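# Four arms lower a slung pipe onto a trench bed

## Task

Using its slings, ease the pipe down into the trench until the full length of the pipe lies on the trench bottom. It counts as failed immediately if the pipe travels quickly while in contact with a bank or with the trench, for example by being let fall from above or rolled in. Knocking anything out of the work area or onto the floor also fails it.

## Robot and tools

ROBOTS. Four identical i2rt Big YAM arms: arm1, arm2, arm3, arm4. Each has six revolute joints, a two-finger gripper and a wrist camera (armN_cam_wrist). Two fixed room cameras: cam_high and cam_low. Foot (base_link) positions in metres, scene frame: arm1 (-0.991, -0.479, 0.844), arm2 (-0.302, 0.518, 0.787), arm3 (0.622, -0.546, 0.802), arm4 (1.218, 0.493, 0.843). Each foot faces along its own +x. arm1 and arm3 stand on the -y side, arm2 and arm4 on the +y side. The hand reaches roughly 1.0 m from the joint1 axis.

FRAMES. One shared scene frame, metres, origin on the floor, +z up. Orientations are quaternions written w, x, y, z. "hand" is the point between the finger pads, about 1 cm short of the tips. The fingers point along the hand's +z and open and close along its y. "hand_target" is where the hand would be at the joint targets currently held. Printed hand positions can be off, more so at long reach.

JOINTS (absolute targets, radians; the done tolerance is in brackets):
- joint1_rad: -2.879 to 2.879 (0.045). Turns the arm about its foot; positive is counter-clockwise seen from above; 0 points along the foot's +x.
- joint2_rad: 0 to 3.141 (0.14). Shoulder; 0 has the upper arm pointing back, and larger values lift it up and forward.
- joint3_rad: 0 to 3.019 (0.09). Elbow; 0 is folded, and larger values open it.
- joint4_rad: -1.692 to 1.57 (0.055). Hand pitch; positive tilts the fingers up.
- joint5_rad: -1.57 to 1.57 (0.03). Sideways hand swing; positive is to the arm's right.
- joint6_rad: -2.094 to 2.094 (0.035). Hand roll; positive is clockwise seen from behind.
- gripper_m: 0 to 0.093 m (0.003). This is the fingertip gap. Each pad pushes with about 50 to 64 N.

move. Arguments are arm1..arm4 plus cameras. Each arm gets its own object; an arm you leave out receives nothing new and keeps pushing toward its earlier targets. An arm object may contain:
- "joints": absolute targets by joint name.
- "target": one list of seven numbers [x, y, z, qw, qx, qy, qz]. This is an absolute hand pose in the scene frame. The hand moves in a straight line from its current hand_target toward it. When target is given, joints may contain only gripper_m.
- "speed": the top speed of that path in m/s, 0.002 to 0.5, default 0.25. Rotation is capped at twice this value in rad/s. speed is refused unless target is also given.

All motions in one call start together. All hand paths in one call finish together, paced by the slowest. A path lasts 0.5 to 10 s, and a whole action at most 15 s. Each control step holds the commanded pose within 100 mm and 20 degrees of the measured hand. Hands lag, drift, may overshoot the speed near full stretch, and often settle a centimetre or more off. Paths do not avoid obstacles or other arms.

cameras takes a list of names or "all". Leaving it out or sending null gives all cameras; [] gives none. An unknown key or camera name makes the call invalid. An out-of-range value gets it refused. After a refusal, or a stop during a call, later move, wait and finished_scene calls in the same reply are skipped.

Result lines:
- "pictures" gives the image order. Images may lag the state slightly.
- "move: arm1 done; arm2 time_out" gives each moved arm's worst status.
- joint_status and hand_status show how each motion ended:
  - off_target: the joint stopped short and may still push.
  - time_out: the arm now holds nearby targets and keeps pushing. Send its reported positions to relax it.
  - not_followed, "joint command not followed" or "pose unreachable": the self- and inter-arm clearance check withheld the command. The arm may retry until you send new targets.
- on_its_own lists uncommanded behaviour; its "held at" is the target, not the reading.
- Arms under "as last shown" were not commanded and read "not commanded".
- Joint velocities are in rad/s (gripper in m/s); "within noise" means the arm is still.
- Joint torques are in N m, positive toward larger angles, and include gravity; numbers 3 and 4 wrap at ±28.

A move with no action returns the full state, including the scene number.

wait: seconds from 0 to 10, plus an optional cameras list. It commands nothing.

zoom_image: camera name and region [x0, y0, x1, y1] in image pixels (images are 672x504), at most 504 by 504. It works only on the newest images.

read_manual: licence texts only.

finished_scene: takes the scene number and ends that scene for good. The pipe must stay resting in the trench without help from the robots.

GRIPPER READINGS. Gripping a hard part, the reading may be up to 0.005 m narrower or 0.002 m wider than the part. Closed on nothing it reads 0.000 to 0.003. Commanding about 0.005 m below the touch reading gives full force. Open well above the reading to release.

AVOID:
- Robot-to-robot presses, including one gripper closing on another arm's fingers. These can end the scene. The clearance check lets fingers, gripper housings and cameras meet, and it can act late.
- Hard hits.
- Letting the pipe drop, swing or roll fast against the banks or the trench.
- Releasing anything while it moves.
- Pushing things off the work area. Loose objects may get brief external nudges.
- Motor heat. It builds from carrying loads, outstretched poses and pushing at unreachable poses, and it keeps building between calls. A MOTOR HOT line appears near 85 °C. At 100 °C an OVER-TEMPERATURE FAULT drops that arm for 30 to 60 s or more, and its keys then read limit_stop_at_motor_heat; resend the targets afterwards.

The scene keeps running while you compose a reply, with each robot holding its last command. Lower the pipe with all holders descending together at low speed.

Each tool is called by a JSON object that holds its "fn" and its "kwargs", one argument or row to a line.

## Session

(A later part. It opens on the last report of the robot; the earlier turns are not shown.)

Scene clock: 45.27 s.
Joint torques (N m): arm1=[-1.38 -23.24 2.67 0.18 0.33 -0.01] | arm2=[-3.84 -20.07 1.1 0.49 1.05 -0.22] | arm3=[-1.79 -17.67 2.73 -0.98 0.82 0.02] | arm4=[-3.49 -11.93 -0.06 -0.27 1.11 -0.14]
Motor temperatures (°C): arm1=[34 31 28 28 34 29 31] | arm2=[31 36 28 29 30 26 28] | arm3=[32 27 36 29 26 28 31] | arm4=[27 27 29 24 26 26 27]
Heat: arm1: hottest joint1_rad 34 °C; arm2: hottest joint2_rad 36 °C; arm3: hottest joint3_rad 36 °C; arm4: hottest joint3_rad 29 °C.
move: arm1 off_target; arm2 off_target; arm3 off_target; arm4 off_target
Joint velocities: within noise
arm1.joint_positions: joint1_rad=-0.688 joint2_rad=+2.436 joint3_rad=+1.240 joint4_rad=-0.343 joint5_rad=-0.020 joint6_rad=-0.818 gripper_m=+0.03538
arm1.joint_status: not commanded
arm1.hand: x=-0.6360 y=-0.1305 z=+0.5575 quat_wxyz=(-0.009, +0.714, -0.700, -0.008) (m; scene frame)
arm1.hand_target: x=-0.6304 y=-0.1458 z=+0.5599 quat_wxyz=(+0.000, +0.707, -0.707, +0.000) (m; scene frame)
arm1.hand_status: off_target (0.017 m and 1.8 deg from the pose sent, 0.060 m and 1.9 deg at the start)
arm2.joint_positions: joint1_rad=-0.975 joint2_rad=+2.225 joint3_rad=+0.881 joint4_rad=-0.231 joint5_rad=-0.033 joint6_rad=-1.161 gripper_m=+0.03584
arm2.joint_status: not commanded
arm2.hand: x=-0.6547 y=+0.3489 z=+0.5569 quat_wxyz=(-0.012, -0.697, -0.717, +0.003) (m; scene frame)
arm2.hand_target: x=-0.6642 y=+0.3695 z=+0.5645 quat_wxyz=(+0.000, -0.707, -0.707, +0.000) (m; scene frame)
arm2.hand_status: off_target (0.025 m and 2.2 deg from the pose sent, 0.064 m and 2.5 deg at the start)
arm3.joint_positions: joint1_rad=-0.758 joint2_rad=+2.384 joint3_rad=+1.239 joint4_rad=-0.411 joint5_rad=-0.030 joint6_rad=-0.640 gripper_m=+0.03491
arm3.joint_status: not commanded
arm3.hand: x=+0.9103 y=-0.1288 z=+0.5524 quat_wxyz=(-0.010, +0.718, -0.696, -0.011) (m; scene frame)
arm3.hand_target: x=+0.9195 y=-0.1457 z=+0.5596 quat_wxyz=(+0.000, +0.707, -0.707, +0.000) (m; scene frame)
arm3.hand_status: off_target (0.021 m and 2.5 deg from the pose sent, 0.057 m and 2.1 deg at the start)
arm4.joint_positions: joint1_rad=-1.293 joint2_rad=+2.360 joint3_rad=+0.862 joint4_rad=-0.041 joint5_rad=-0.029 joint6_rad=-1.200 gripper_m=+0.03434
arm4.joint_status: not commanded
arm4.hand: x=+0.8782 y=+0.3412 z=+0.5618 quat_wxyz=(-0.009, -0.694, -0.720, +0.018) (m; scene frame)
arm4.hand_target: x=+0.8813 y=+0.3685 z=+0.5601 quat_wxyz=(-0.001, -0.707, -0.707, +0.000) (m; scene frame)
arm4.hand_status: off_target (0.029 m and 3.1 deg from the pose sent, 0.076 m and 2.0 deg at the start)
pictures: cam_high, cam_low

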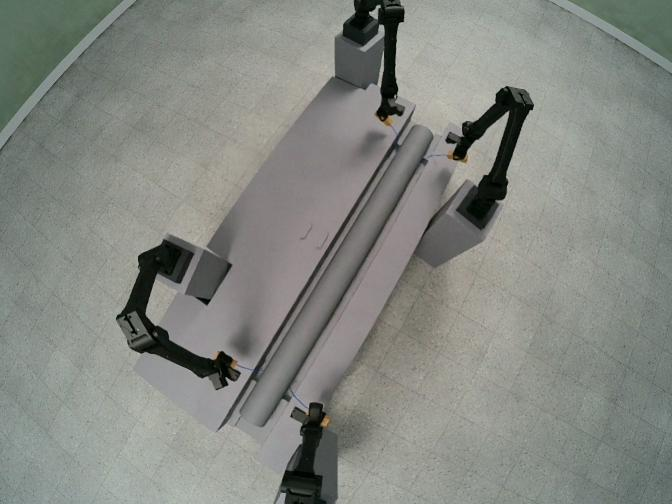

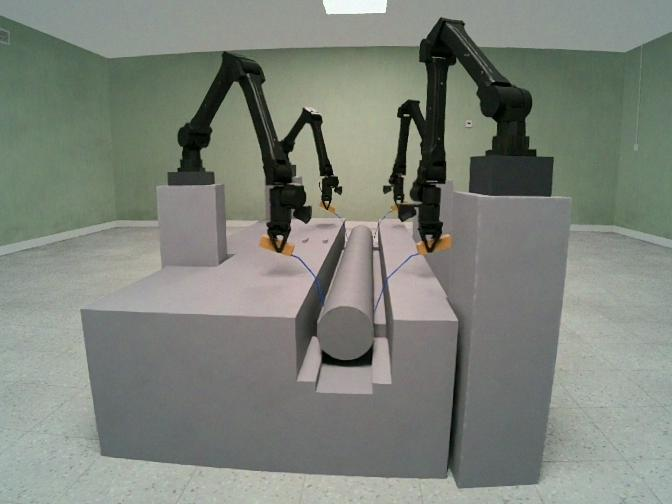

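{"fn": "move", "kwargs": {
  "arm1": {"target":[-0.63,-0.19,0.52,0,0.7071,-0.7071,0],"speed":0.06},
  "arm2": {"target":[-0.66,0.27,0.52,0,0.7071,0.7071,0],"speed":0.06},
  "arm3": {"target":[0.915,-0.19,0.52,0,0.7071,-0.7071,0],"speed":0.06},
  "arm4": {"target":[0.88,0.275,0.51,0,0.7071,0.7071,0],"speed":0.06}
}}

Scene clock: 50.60 s.
Joint torques (N m): arm1=[-0.21 -19.72 2.24 1.37 -0.08 -0.07] | arm2=[-0.15 -19.08 3.37 0.69 0.05 0.07] | arm3=[-0.73 -14.04 1.84 0.09 0.35 -0.06] | arm4=[1.67 -11.87 1.99 -0.35 0.01 0.18]
Motor temperatures (°C): arm1=[34 31 28 28 34 29 32] | arm2=[31 36 28 29 30 26 28] | arm3=[32 27 35 28 26 28 31] | arm4=[27 27 29 24 26 26 27]
Heat: arm1: hottest joint1_rad 34 °C; arm2: hottest joint2_rad 36 °C; arm3: hottest joint3_rad 35 °C; arm4: hottest joint3_rad 29 °C.
move: arm1 off_target; arm2 done; arm3 off_target; arm4 off_target
Joint velocities: within noise
arm1.joint_positions: joint1_rad=-0.775 joint2_rad=+2.483 joint3_rad=+1.196 joint4_rad=-0.255 joint5_rad=-0.008 joint6_rad=-0.882 gripper_m=+0.03538
arm1.joint_status: not commanded
arm1.hand: x=-0.6248 y=-0.1799 z=+0.5313 quat_wxyz=(-0.008, +0.706, -0.708, -0.001) (m; scene frame)
arm1.hand_target: x=-0.6304 y=-0.1901 z=+0.5203 quat_wxyz=(+0.000, +0.707, -0.707, +0.000) (m; scene frame)
arm1.hand_status: off_target (0.016 m and 1.0 deg from the pose sent, 0.071 m and 1.8 deg at the start)
arm2.joint_positions: joint1_rad=-0.814 joint2_rad=+2.348 joint3_rad=+1.027 joint4_rad=-0.250 joint5_rad=-0.012 joint6_rad=-0.974 gripper_m=+0.03584
arm2.joint_status: not commanded
arm2.hand: x=-0.6573 y=+0.2759 z=+0.5218 quat_wxyz=(-0.002, -0.706, -0.708, +0.000) (m; scene frame)
arm2.hand_target: x=-0.6599 y=+0.2700 z=+0.5201 quat_wxyz=(+0.000, -0.707, -0.707, +0.000) (m; scene frame)
arm2.hand_status: done (0.007 m and 0.3 deg from the pose sent, 0.087 m and 2.2 deg at the start)
arm3.joint_positions: joint1_rad=-0.816 joint2_rad=+2.407 joint3_rad=+1.158 joint4_rad=-0.293 joint5_rad=-0.019 joint6_rad=-0.679 gripper_m=+0.03491
arm3.joint_status: not commanded
arm3.hand: x=+0.9182 y=-0.1696 z=+0.5308 quat_wxyz=(-0.019, +0.711, -0.703, -0.007) (m; scene frame)
arm3.hand_target: x=+0.9144 y=-0.1898 z=+0.5204 quat_wxyz=(+0.000, +0.707, -0.707, +0.000) (m; scene frame)
arm3.hand_status: off_target (0.023 m and 2.4 deg from the pose sent, 0.069 m and 2.5 deg at the start)
arm4.joint_positions: joint1_rad=-1.131 joint2_rad=+2.491 joint3_rad=+1.027 joint4_rad=-0.075 joint5_rad=-0.001 joint6_rad=-1.014 gripper_m=+0.03434
arm4.joint_status: not commanded
arm4.hand: x=+0.8717 y=+0.2710 z=+0.5199 quat_wxyz=(+0.001, -0.703, -0.711, +0.014) (m; scene frame)
arm4.hand_target: x=+0.8800 y=+0.2751 z=+0.5104 quat_wxyz=(+0.000, -0.707, -0.707, +0.000) (m; scene frame)
arm4.hand_status: off_target (0.013 m and 1.8 deg from the pose sent, 0.084 m and 3.1 deg at the start)
pictures: arm1_cam_wrist, arm2_cam_wrist, arm3_cam_wrist, arm4_cam_wrist, cam_high, cam_low

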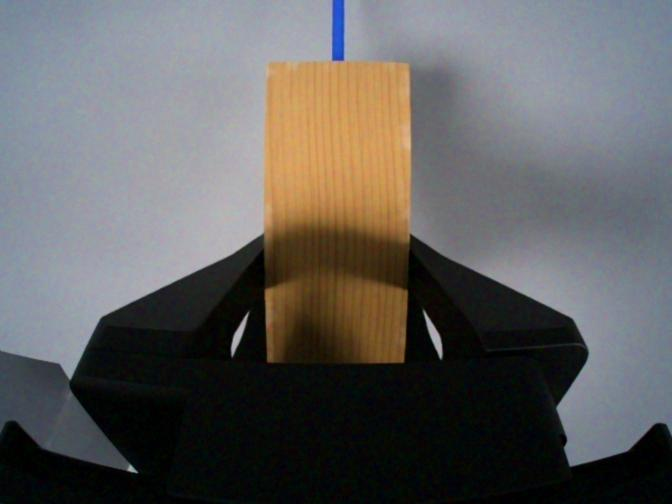

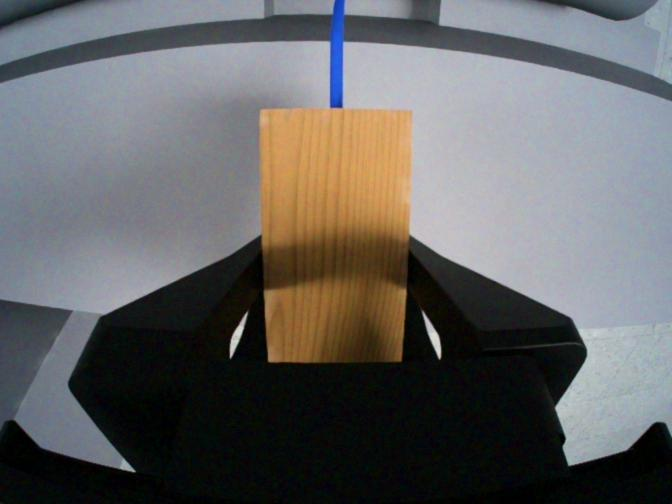

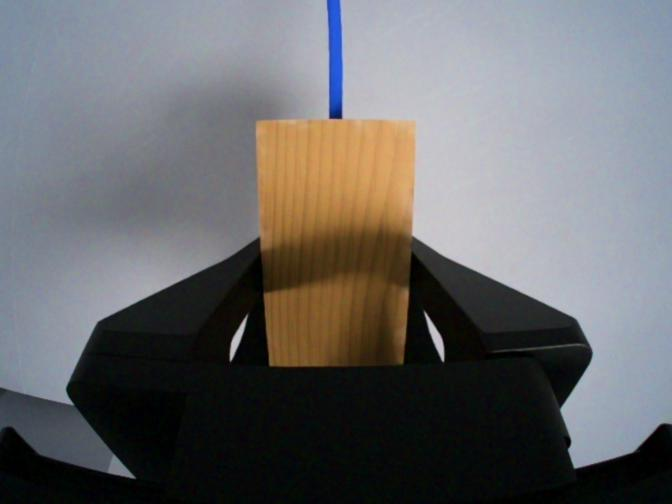

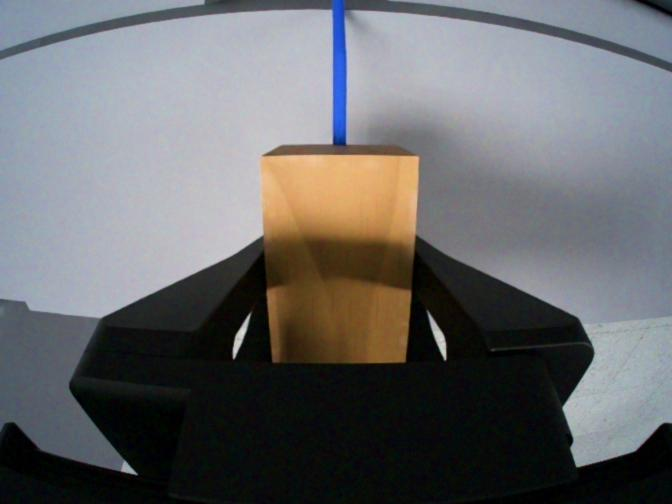

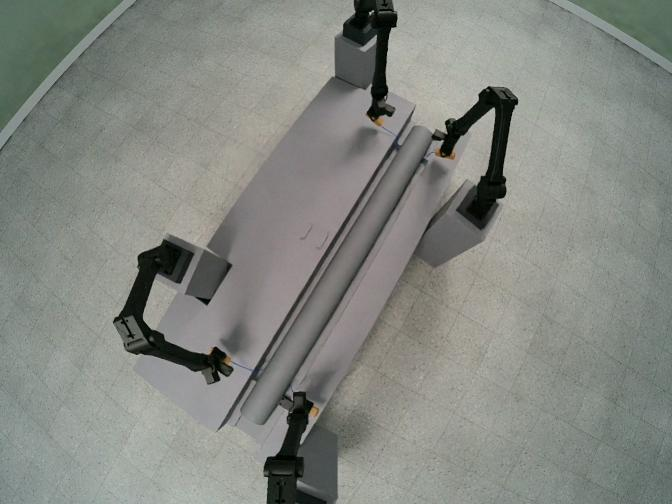

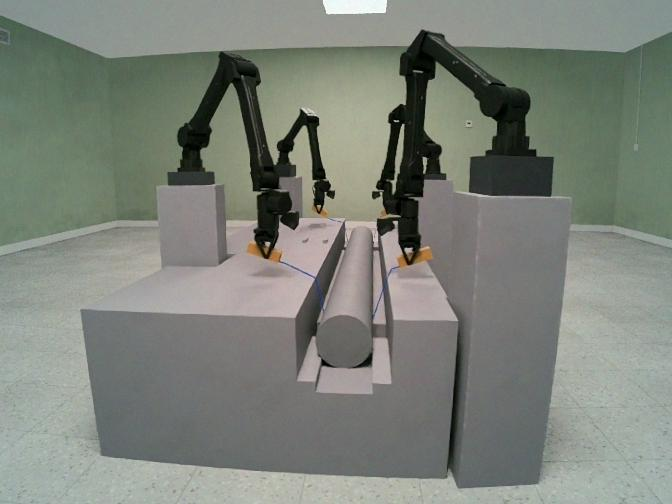

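{"fn": "move", "kwargs": {
  "arm1": {"target":[-0.63,-0.2,0.473,0,0.7071,-0.7071,0],"speed":0.05},
  "arm2": {"target":[-0.66,0.265,0.473,0,0.7071,0.7071,0],"speed":0.05},
  "arm3": {"target":[0.915,-0.2,0.473,0,0.7071,-0.7071,0],"speed":0.05},
  "arm4": {"target":[0.88,0.27,0.465,0,0.7071,0.7071,0],"speed":0.05}
}}

Scene clock: 52.33 s.
Joint torques (N m): arm1=[-0.21 -15.79 4.85 1.88 0.07 0.05] | arm2=[-0.26 -19.55 2.55 1.36 0.12 0.06] | arm3=[-0.97 -13.45 2.81 0.21 0.22 -0.06] | arm4=[2.08 -10.05 2.21 0.65 0.01 0.21]
Motor temperatures (°C): arm1=[34 31 28 28 34 29 32] | arm2=[31 36 28 29 30 26 28] | arm3=[32 27 35 28 26 28 31] | arm4=[27 27 29 24 26 26 27]
Heat: arm1: hottest joint1_rad 34 °C; arm2: hottest joint2_rad 36 °C; arm3: hottest joint3_rad 35 °C; arm4: hottest joint3_rad 29 °C.
move: arm1 off_target; arm2 done; arm3 off_target; arm4 off_target
Joint velocities: within noise
arm1.joint_positions: joint1_rad=-0.791 joint2_rad=+2.552 joint3_rad=+1.212 joint4_rad=-0.203 joint5_rad=-0.013 joint6_rad=-0.912 gripper_m=+0.03538
arm1.joint_status: not commanded
arm1.hand: x=-0.6277 y=-0.1912 z=+0.5019 quat_wxyz=(-0.007, +0.711, -0.703, -0.004) (m; scene frame)
arm1.hand_target: x=-0.6314 y=-0.2007 z=+0.4749 quat_wxyz=(+0.000, +0.707, -0.707, +0.000) (m; scene frame)
arm1.hand_status: off_target (0.030 m and 1.1 deg from the pose sent, 0.062 m and 1.0 deg at the start)
arm2.joint_positions: joint1_rad=-0.805 joint2_rad=+2.465 joint3_rad=+1.098 joint4_rad=-0.210 joint5_rad=-0.013 joint6_rad=-0.965 gripper_m=+0.03584
arm2.joint_status: not commanded
arm2.hand: x=-0.6593 y=+0.2696 z=+0.4794 quat_wxyz=(-0.003, -0.706, -0.709, -0.002) (m; scene frame)
arm2.hand_target: x=-0.6598 y=+0.2651 z=+0.4732 quat_wxyz=(+0.000, -0.707, -0.707, +0.000) (m; scene frame)
arm2.hand_status: done (0.008 m and 0.5 deg from the pose sent, 0.050 m and 0.3 deg at the start)
arm3.joint_positions: joint1_rad=-0.834 joint2_rad=+2.516 joint3_rad=+1.174 joint4_rad=-0.219 joint5_rad=-0.015 joint6_rad=-0.692 gripper_m=+0.03491
arm3.joint_status: not commanded
arm3.hand: x=+0.9137 y=-0.1896 z=+0.4841 quat_wxyz=(-0.009, +0.709, -0.705, -0.004) (m; scene frame)
arm3.hand_target: x=+0.9147 y=-0.2000 z=+0.4734 quat_wxyz=(+0.000, +0.707, -0.707, +0.000) (m; scene frame)
arm3.hand_status: off_target (0.015 m and 1.2 deg from the pose sent, 0.066 m and 2.4 deg at the start)
arm4.joint_positions: joint1_rad=-1.126 joint2_rad=+2.583 joint3_rad=+1.103 joint4_rad=-0.057 joint5_rad=-0.001 joint6_rad=-1.006 gripper_m=+0.03434
arm4.joint_status: not commanded
arm4.hand: x=+0.8655 y=+0.2646 z=+0.4869 quat_wxyz=(+0.001, -0.704, -0.710, +0.015) (m; scene frame)
arm4.hand_target: x=+0.8805 y=+0.2706 z=+0.4665 quat_wxyz=(+0.000, -0.707, -0.707, +0.000) (m; scene frame)
arm4.hand_status: off_target (0.027 m and 1.8 deg from the pose sent, 0.055 m and 1.8 deg at the start)
pictures: arm1_cam_wrist, arm2_cam_wrist, arm3_cam_wrist, arm4_cam_wrist, cam_high, cam_low

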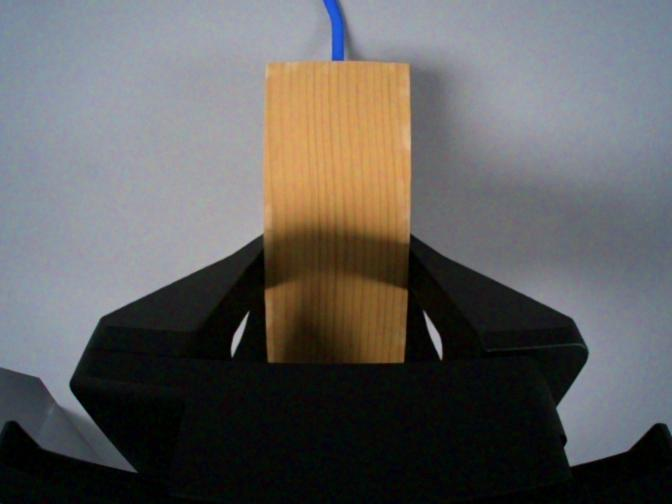

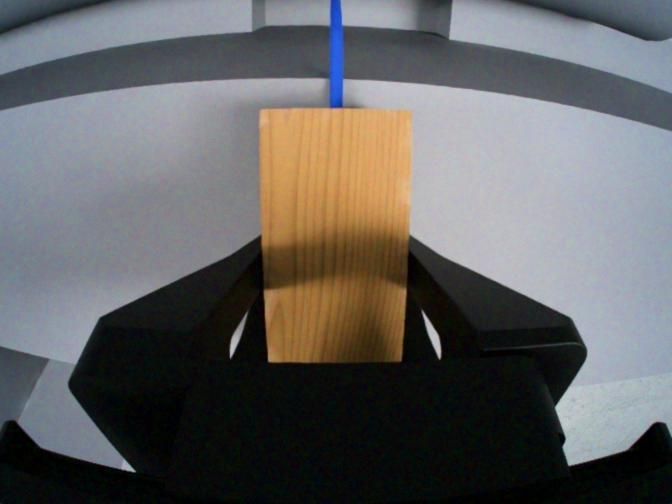

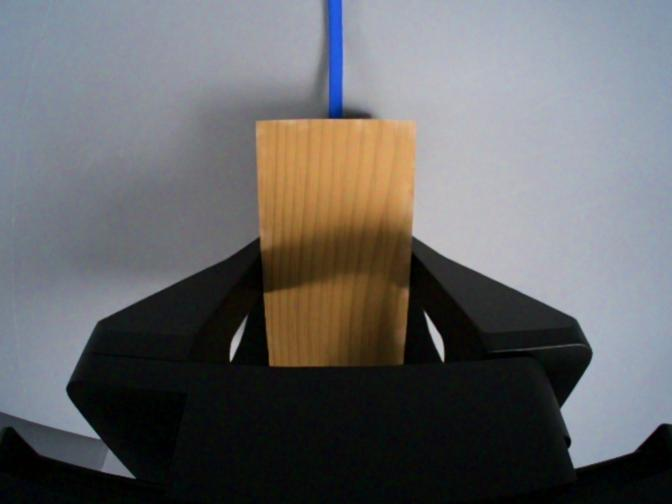

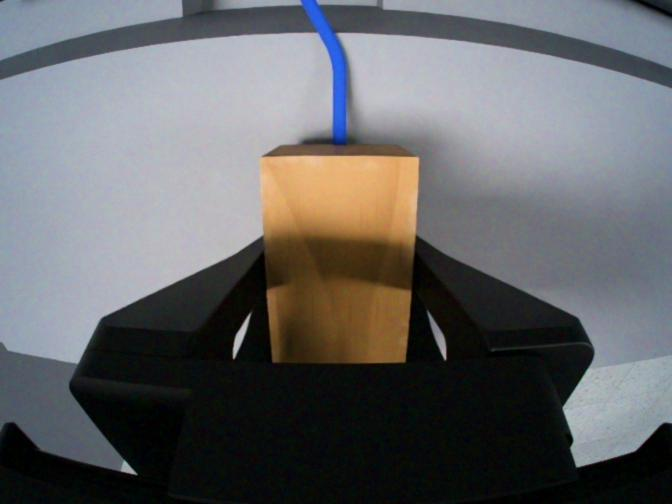

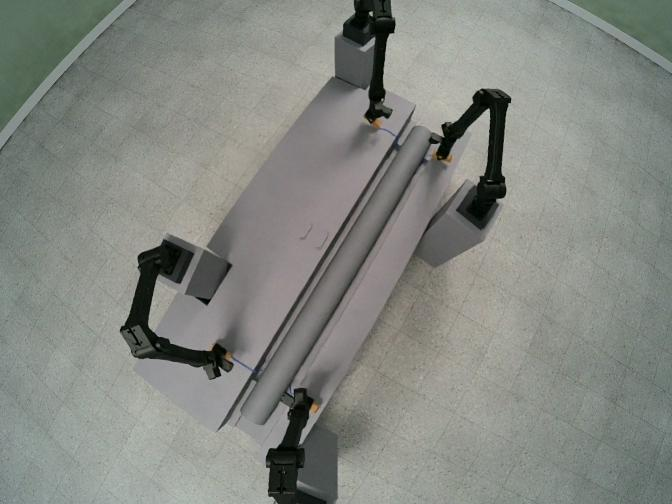

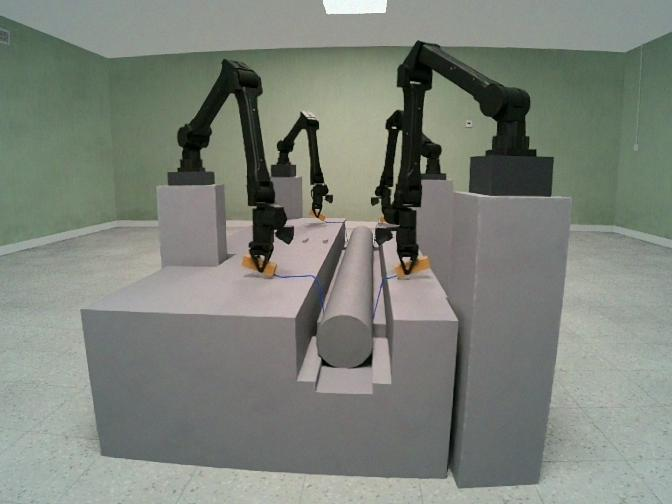

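{"fn": "move", "kwargs": {
  "arm1": {"joints":{"gripper_m":0.09}},
  "arm2": {"joints":{"gripper_m":0.09}},
  "arm3": {"joints":{"gripper_m":0.09}},
  "arm4": {"joints":{"gripper_m":0.09}}
}}

{"fn": "move", "kwargs": {
  "arm1": {"target":[-0.63,-0.2,0.65,0,0.7071,-0.7071,0]},
  "arm2": {"target":[-0.66,0.265,0.65,0,0.7071,0.7071,0]},
  "arm3": {"target":[0.915,-0.2,0.65,0,0.7071,-0.7071,0]},
  "arm4": {"target":[0.88,0.27,0.65,0,0.7071,0.7071,0]}
}}

Scene clock: 53.30 s.
Joint torques (N m): arm1=[0.5 -20.66 2.67 1.26 -0.08 0.07] | arm2=[0.03 -20.07 2.39 1.36 0.04 0.01] | arm3=[0.21 -13.68 2.74 0.27 0.05 -0.05] | arm4=[2.08 -11.58 1.54 0.53 -0.03 0.18]
Motor temperatures (°C): arm1=[34 31 28 28 34 29 32] | arm2=[31 36 28 29 30 26 28] | arm3=[32 27 35 28 26 28 31] | arm4=[27 27 29 24 26 26 27]
Heat: arm1: hottest joint1_rad 34 °C; arm2: hottest joint2_rad 36 °C; arm3: hottest joint3_rad 35 °C; arm4: hottest joint3_rad 29 °C.
move: arm1 done; arm2 done; arm3 done; arm4 done
Joint velocities: within noise
arm1.joint_positions: joint1_rad=-0.791 joint2_rad=+2.600 joint3_rad=+1.232 joint4_rad=-0.189 joint5_rad=-0.009 joint6_rad=-0.912 gripper_m=+0.08990
arm1.joint_status: all done
arm1.hand: x=-0.6327 y=-0.1962 z=+0.4825 quat_wxyz=(+0.000, +0.711, -0.703, -0.002) (m; scene frame)
arm1.hand_target: x=-0.6314 y=-0.2007 z=+0.4749 quat_wxyz=(+0.000, +0.707, -0.707, +0.000) (m; scene frame)
arm1.hand_status: not commanded
arm2.joint_positions: joint1_rad=-0.805 joint2_rad=+2.471 joint3_rad=+1.098 joint4_rad=-0.210 joint5_rad=-0.012 joint6_rad=-0.964 gripper_m=+0.08985
arm2.joint_status: all done
arm2.hand: x=-0.6573 y=+0.2713 z=+0.4769 quat_wxyz=(-0.003, -0.706, -0.708, -0.006) (m; scene frame)
arm2.hand_target: x=-0.6598 y=+0.2651 z=+0.4732 quat_wxyz=(+0.000, -0.707, -0.707, +0.000) (m; scene frame)
arm2.hand_status: not commanded
arm3.joint_positions: joint1_rad=-0.841 joint2_rad=+2.520 joint3_rad=+1.174 joint4_rad=-0.219 joint5_rad=-0.012 joint6_rad=-0.692 gripper_m=+0.08990
arm3.joint_status: all done
arm3.hand: x=+0.9160 y=-0.1934 z=+0.4825 quat_wxyz=(-0.008, +0.707, -0.707, -0.002) (m; scene frame)
arm3.hand_target: x=+0.9146 y=-0.2000 z=+0.4733 quat_wxyz=(+0.000, +0.707, -0.707, +0.000) (m; scene frame)
arm3.hand_status: not commanded
arm4.joint_positions: joint1_rad=-1.126 joint2_rad=+2.605 joint3_rad=+1.109 joint4_rad=-0.055 joint5_rad=+0.000 joint6_rad=-1.004 gripper_m=+0.08991
arm4.joint_status: all done
arm4.hand: x=+0.8707 y=+0.2679 z=+0.4784 quat_wxyz=(+0.000, -0.704, -0.710, +0.008) (m; scene frame)
arm4.hand_target: x=+0.8805 y=+0.2707 z=+0.4665 quat_wxyz=(+0.000, -0.707, -0.707, +0.000) (m; scene frame)
arm4.hand_status: not commanded
pictures: arm1_cam_wrist, arm2_cam_wrist, arm3_cam_wrist, arm4_cam_wrist, cam_high, cam_low

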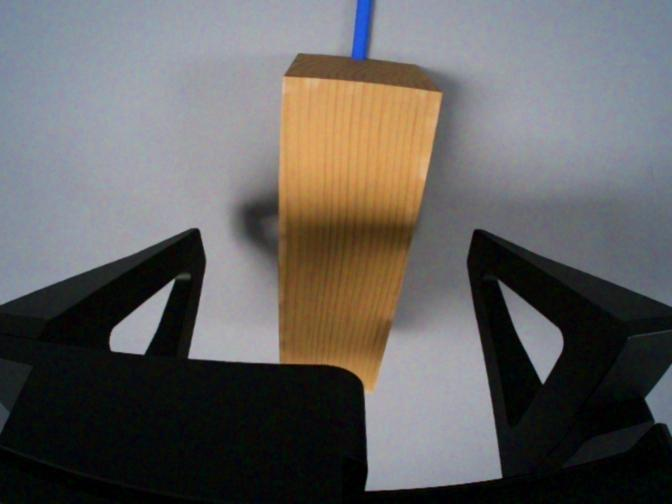

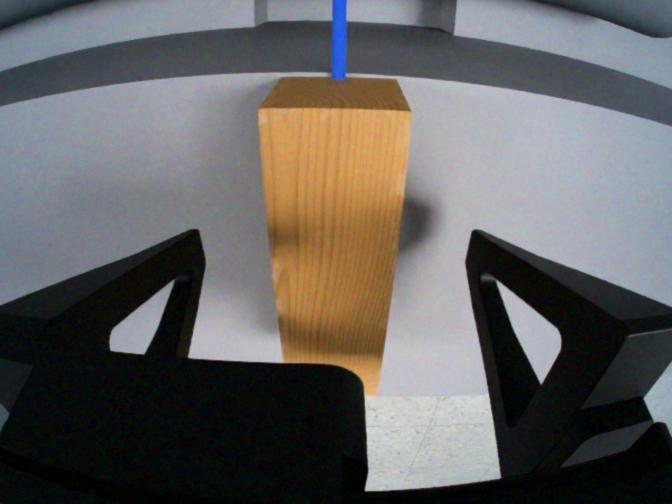

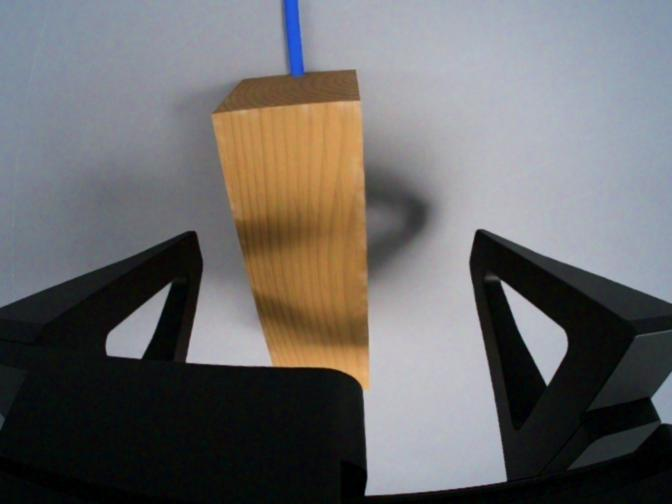

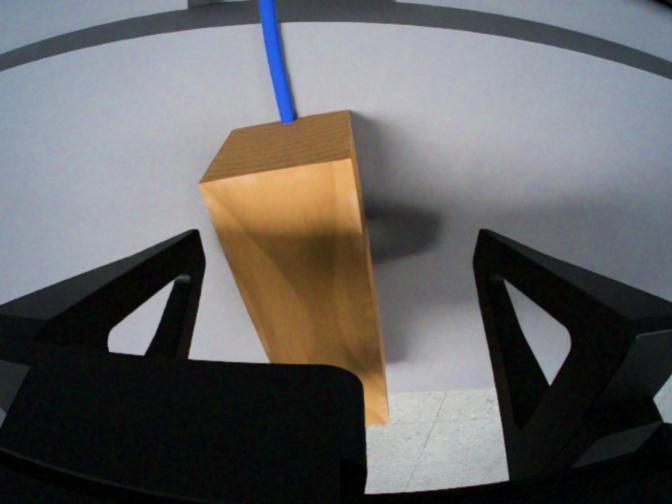

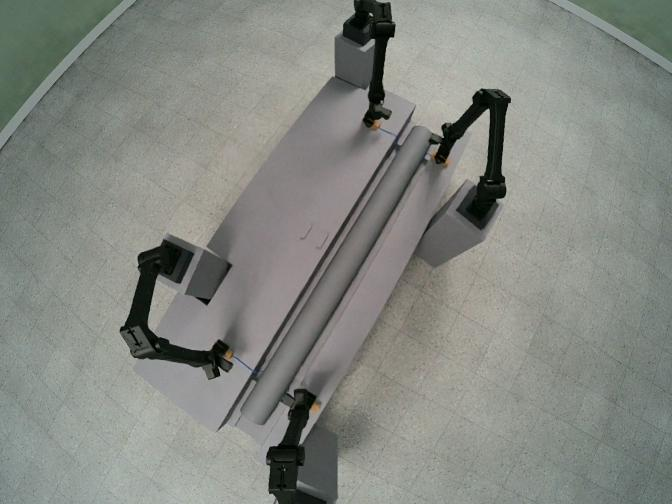

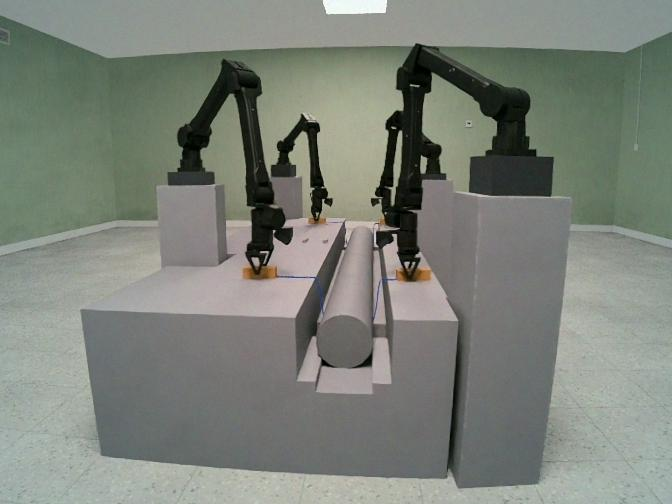

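Scene clock: 54.93 s.
Joint torques (N m): arm1=[-0.21 -19.49 3.74 0.4 -0.09 0.05] | arm2=[-0.32 -19.72 3.6 0.44 0.03 -0.01] | arm3=[-0.09 -15.27 3.96 -0.09 0.05 -0.07] | arm4=[2.02 -12.69 2.86 -0.29 -0.04 0.18]
Motor temperatures (°C): arm1=[34 31 28 28 34 29 31] | arm2=[30 36 28 29 30 26 28] | arm3=[32 27 35 28 26 28 31] | arm4=[27 27 29 24 26 26 27]
Heat: arm1: hottest joint1_rad 34 °C; arm2: hottest joint2_rad 36 °C; arm3: hottest joint3_rad 35 °C; arm4: hottest joint3_rad 29 °C.
move: arm1 off_target; arm2 done; arm3 done; arm4 done
Joint velocities: within noise
arm1.joint_positions: joint1_rad=-0.792 joint2_rad=+2.161 joint3_rad=+1.050 joint4_rad=-0.421 joint5_rad=-0.008 joint6_rad=-0.912 gripper_m=+0.08995
arm1.joint_status: not commanded
arm1.hand: x=-0.6259 y=-0.1905 z=+0.6546 quat_wxyz=(-0.013, +0.711, -0.704, -0.001) (m; scene frame)
arm1.hand_target: x=-0.6301 y=-0.1999 z=+0.6501 quat_wxyz=(+0.000, +0.707, -0.707, +0.000) (m; scene frame)
arm1.hand_status: off_target (0.011 m and 1.6 deg from the pose sent, 0.167 m and 0.6 deg at the start)
arm2.joint_positions: joint1_rad=-0.805 joint2_rad=+2.036 joint3_rad=+0.973 joint4_rad=-0.514 joint5_rad=-0.012 joint6_rad=-0.964 gripper_m=+0.08990
arm2.joint_status: not commanded
arm2.hand: x=-0.6594 y=+0.2683 z=+0.6436 quat_wxyz=(-0.003, -0.706, -0.708, -0.003) (m; scene frame)
arm2.hand_target: x=-0.6600 y=+0.2649 z=+0.6500 quat_wxyz=(+0.000, -0.707, -0.707, +0.000) (m; scene frame)
arm2.hand_status: done (0.007 m and 0.5 deg from the pose sent, 0.173 m and 0.7 deg at the start)
arm3.joint_positions: joint1_rad=-0.844 joint2_rad=+2.111 joint3_rad=+1.031 joint4_rad=-0.509 joint5_rad=-0.011 joint6_rad=-0.696 gripper_m=+0.08996
arm3.joint_status: not commanded
arm3.hand: x=+0.9109 y=-0.1988 z=+0.6423 quat_wxyz=(+0.004, +0.707, -0.707, +0.000) (m; scene frame)
arm3.hand_target: x=+0.9150 y=-0.2000 z=+0.6499 quat_wxyz=(+0.000, +0.707, -0.707, +0.000) (m; scene frame)
arm3.hand_status: done (0.009 m and 0.5 deg from the pose sent, 0.168 m and 0.9 deg at the start)
arm4.joint_positions: joint1_rad=-1.124 joint2_rad=+2.129 joint3_rad=+0.897 joint4_rad=-0.324 joint5_rad=+0.000 joint6_rad=-1.003 gripper_m=+0.08996
arm4.joint_status: not commanded
arm4.hand: x=+0.8744 y=+0.2702 z=+0.6492 quat_wxyz=(+0.000, -0.705, -0.710, +0.006) (m; scene frame)
arm4.hand_target: x=+0.8798 y=+0.2700 z=+0.6500 quat_wxyz=(+0.000, -0.707, -0.707, +0.000) (m; scene frame)
arm4.hand_status: done (0.006 m and 0.8 deg from the pose sent, 0.172 m and 1.0 deg at the start)
pictures: arm1_cam_wrist, arm2_cam_wrist, arm3_cam_wrist, arm4_cam_wrist, cam_high, cam_low

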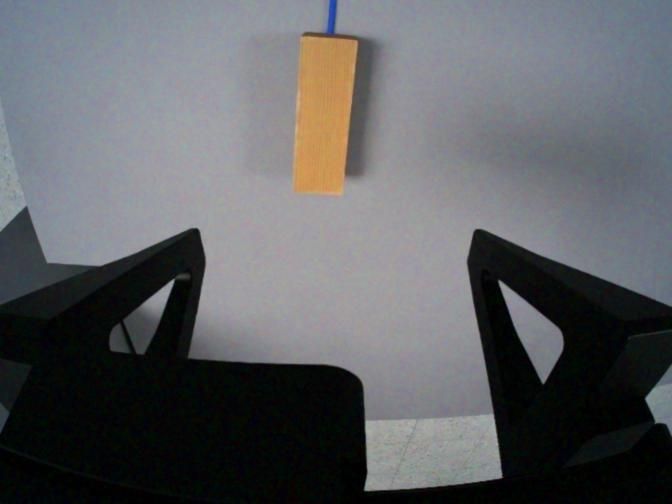

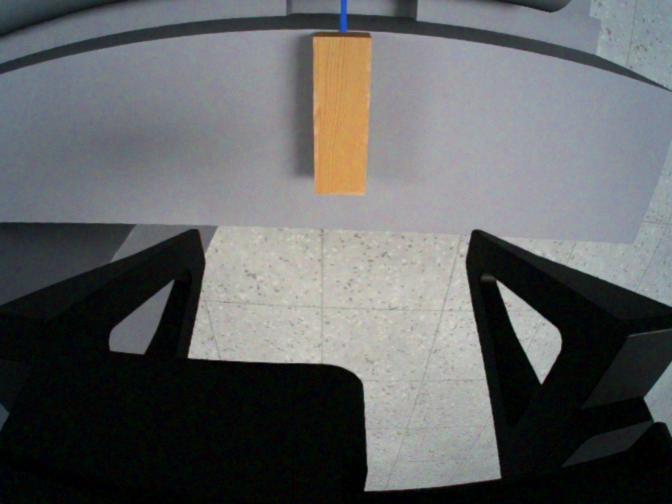

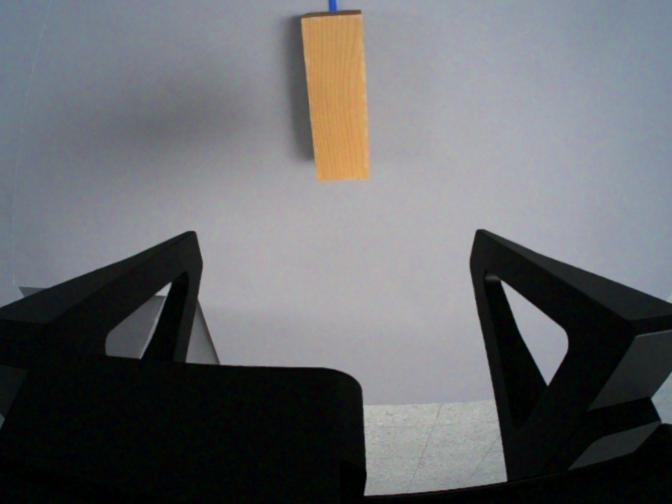

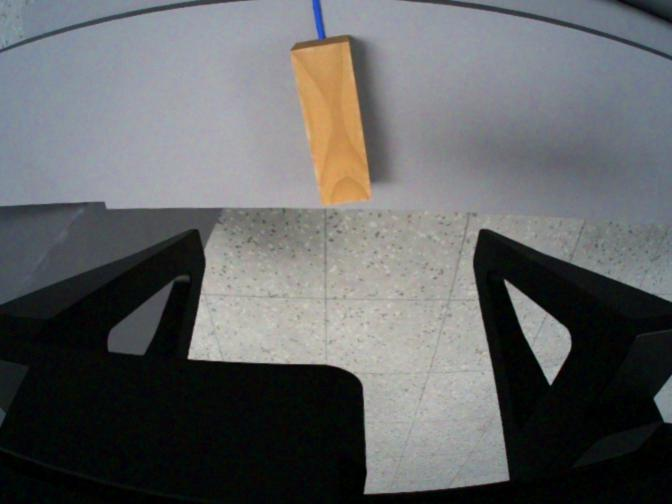

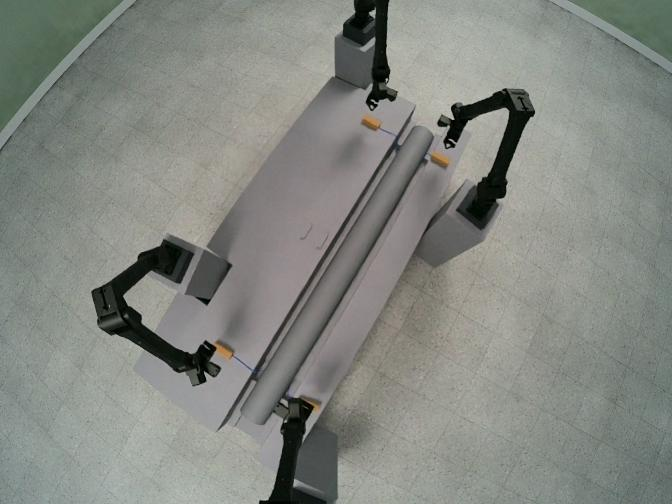

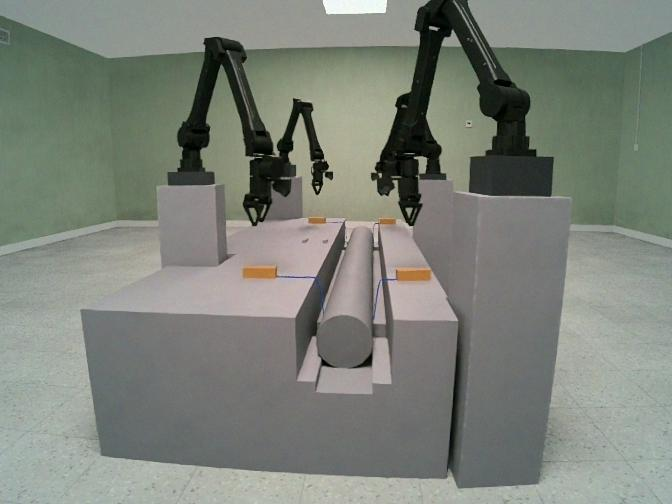

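{"fn": "finished_scene", "kwargs": {
  "scene": 1
}}

The scene is finished: the task was done.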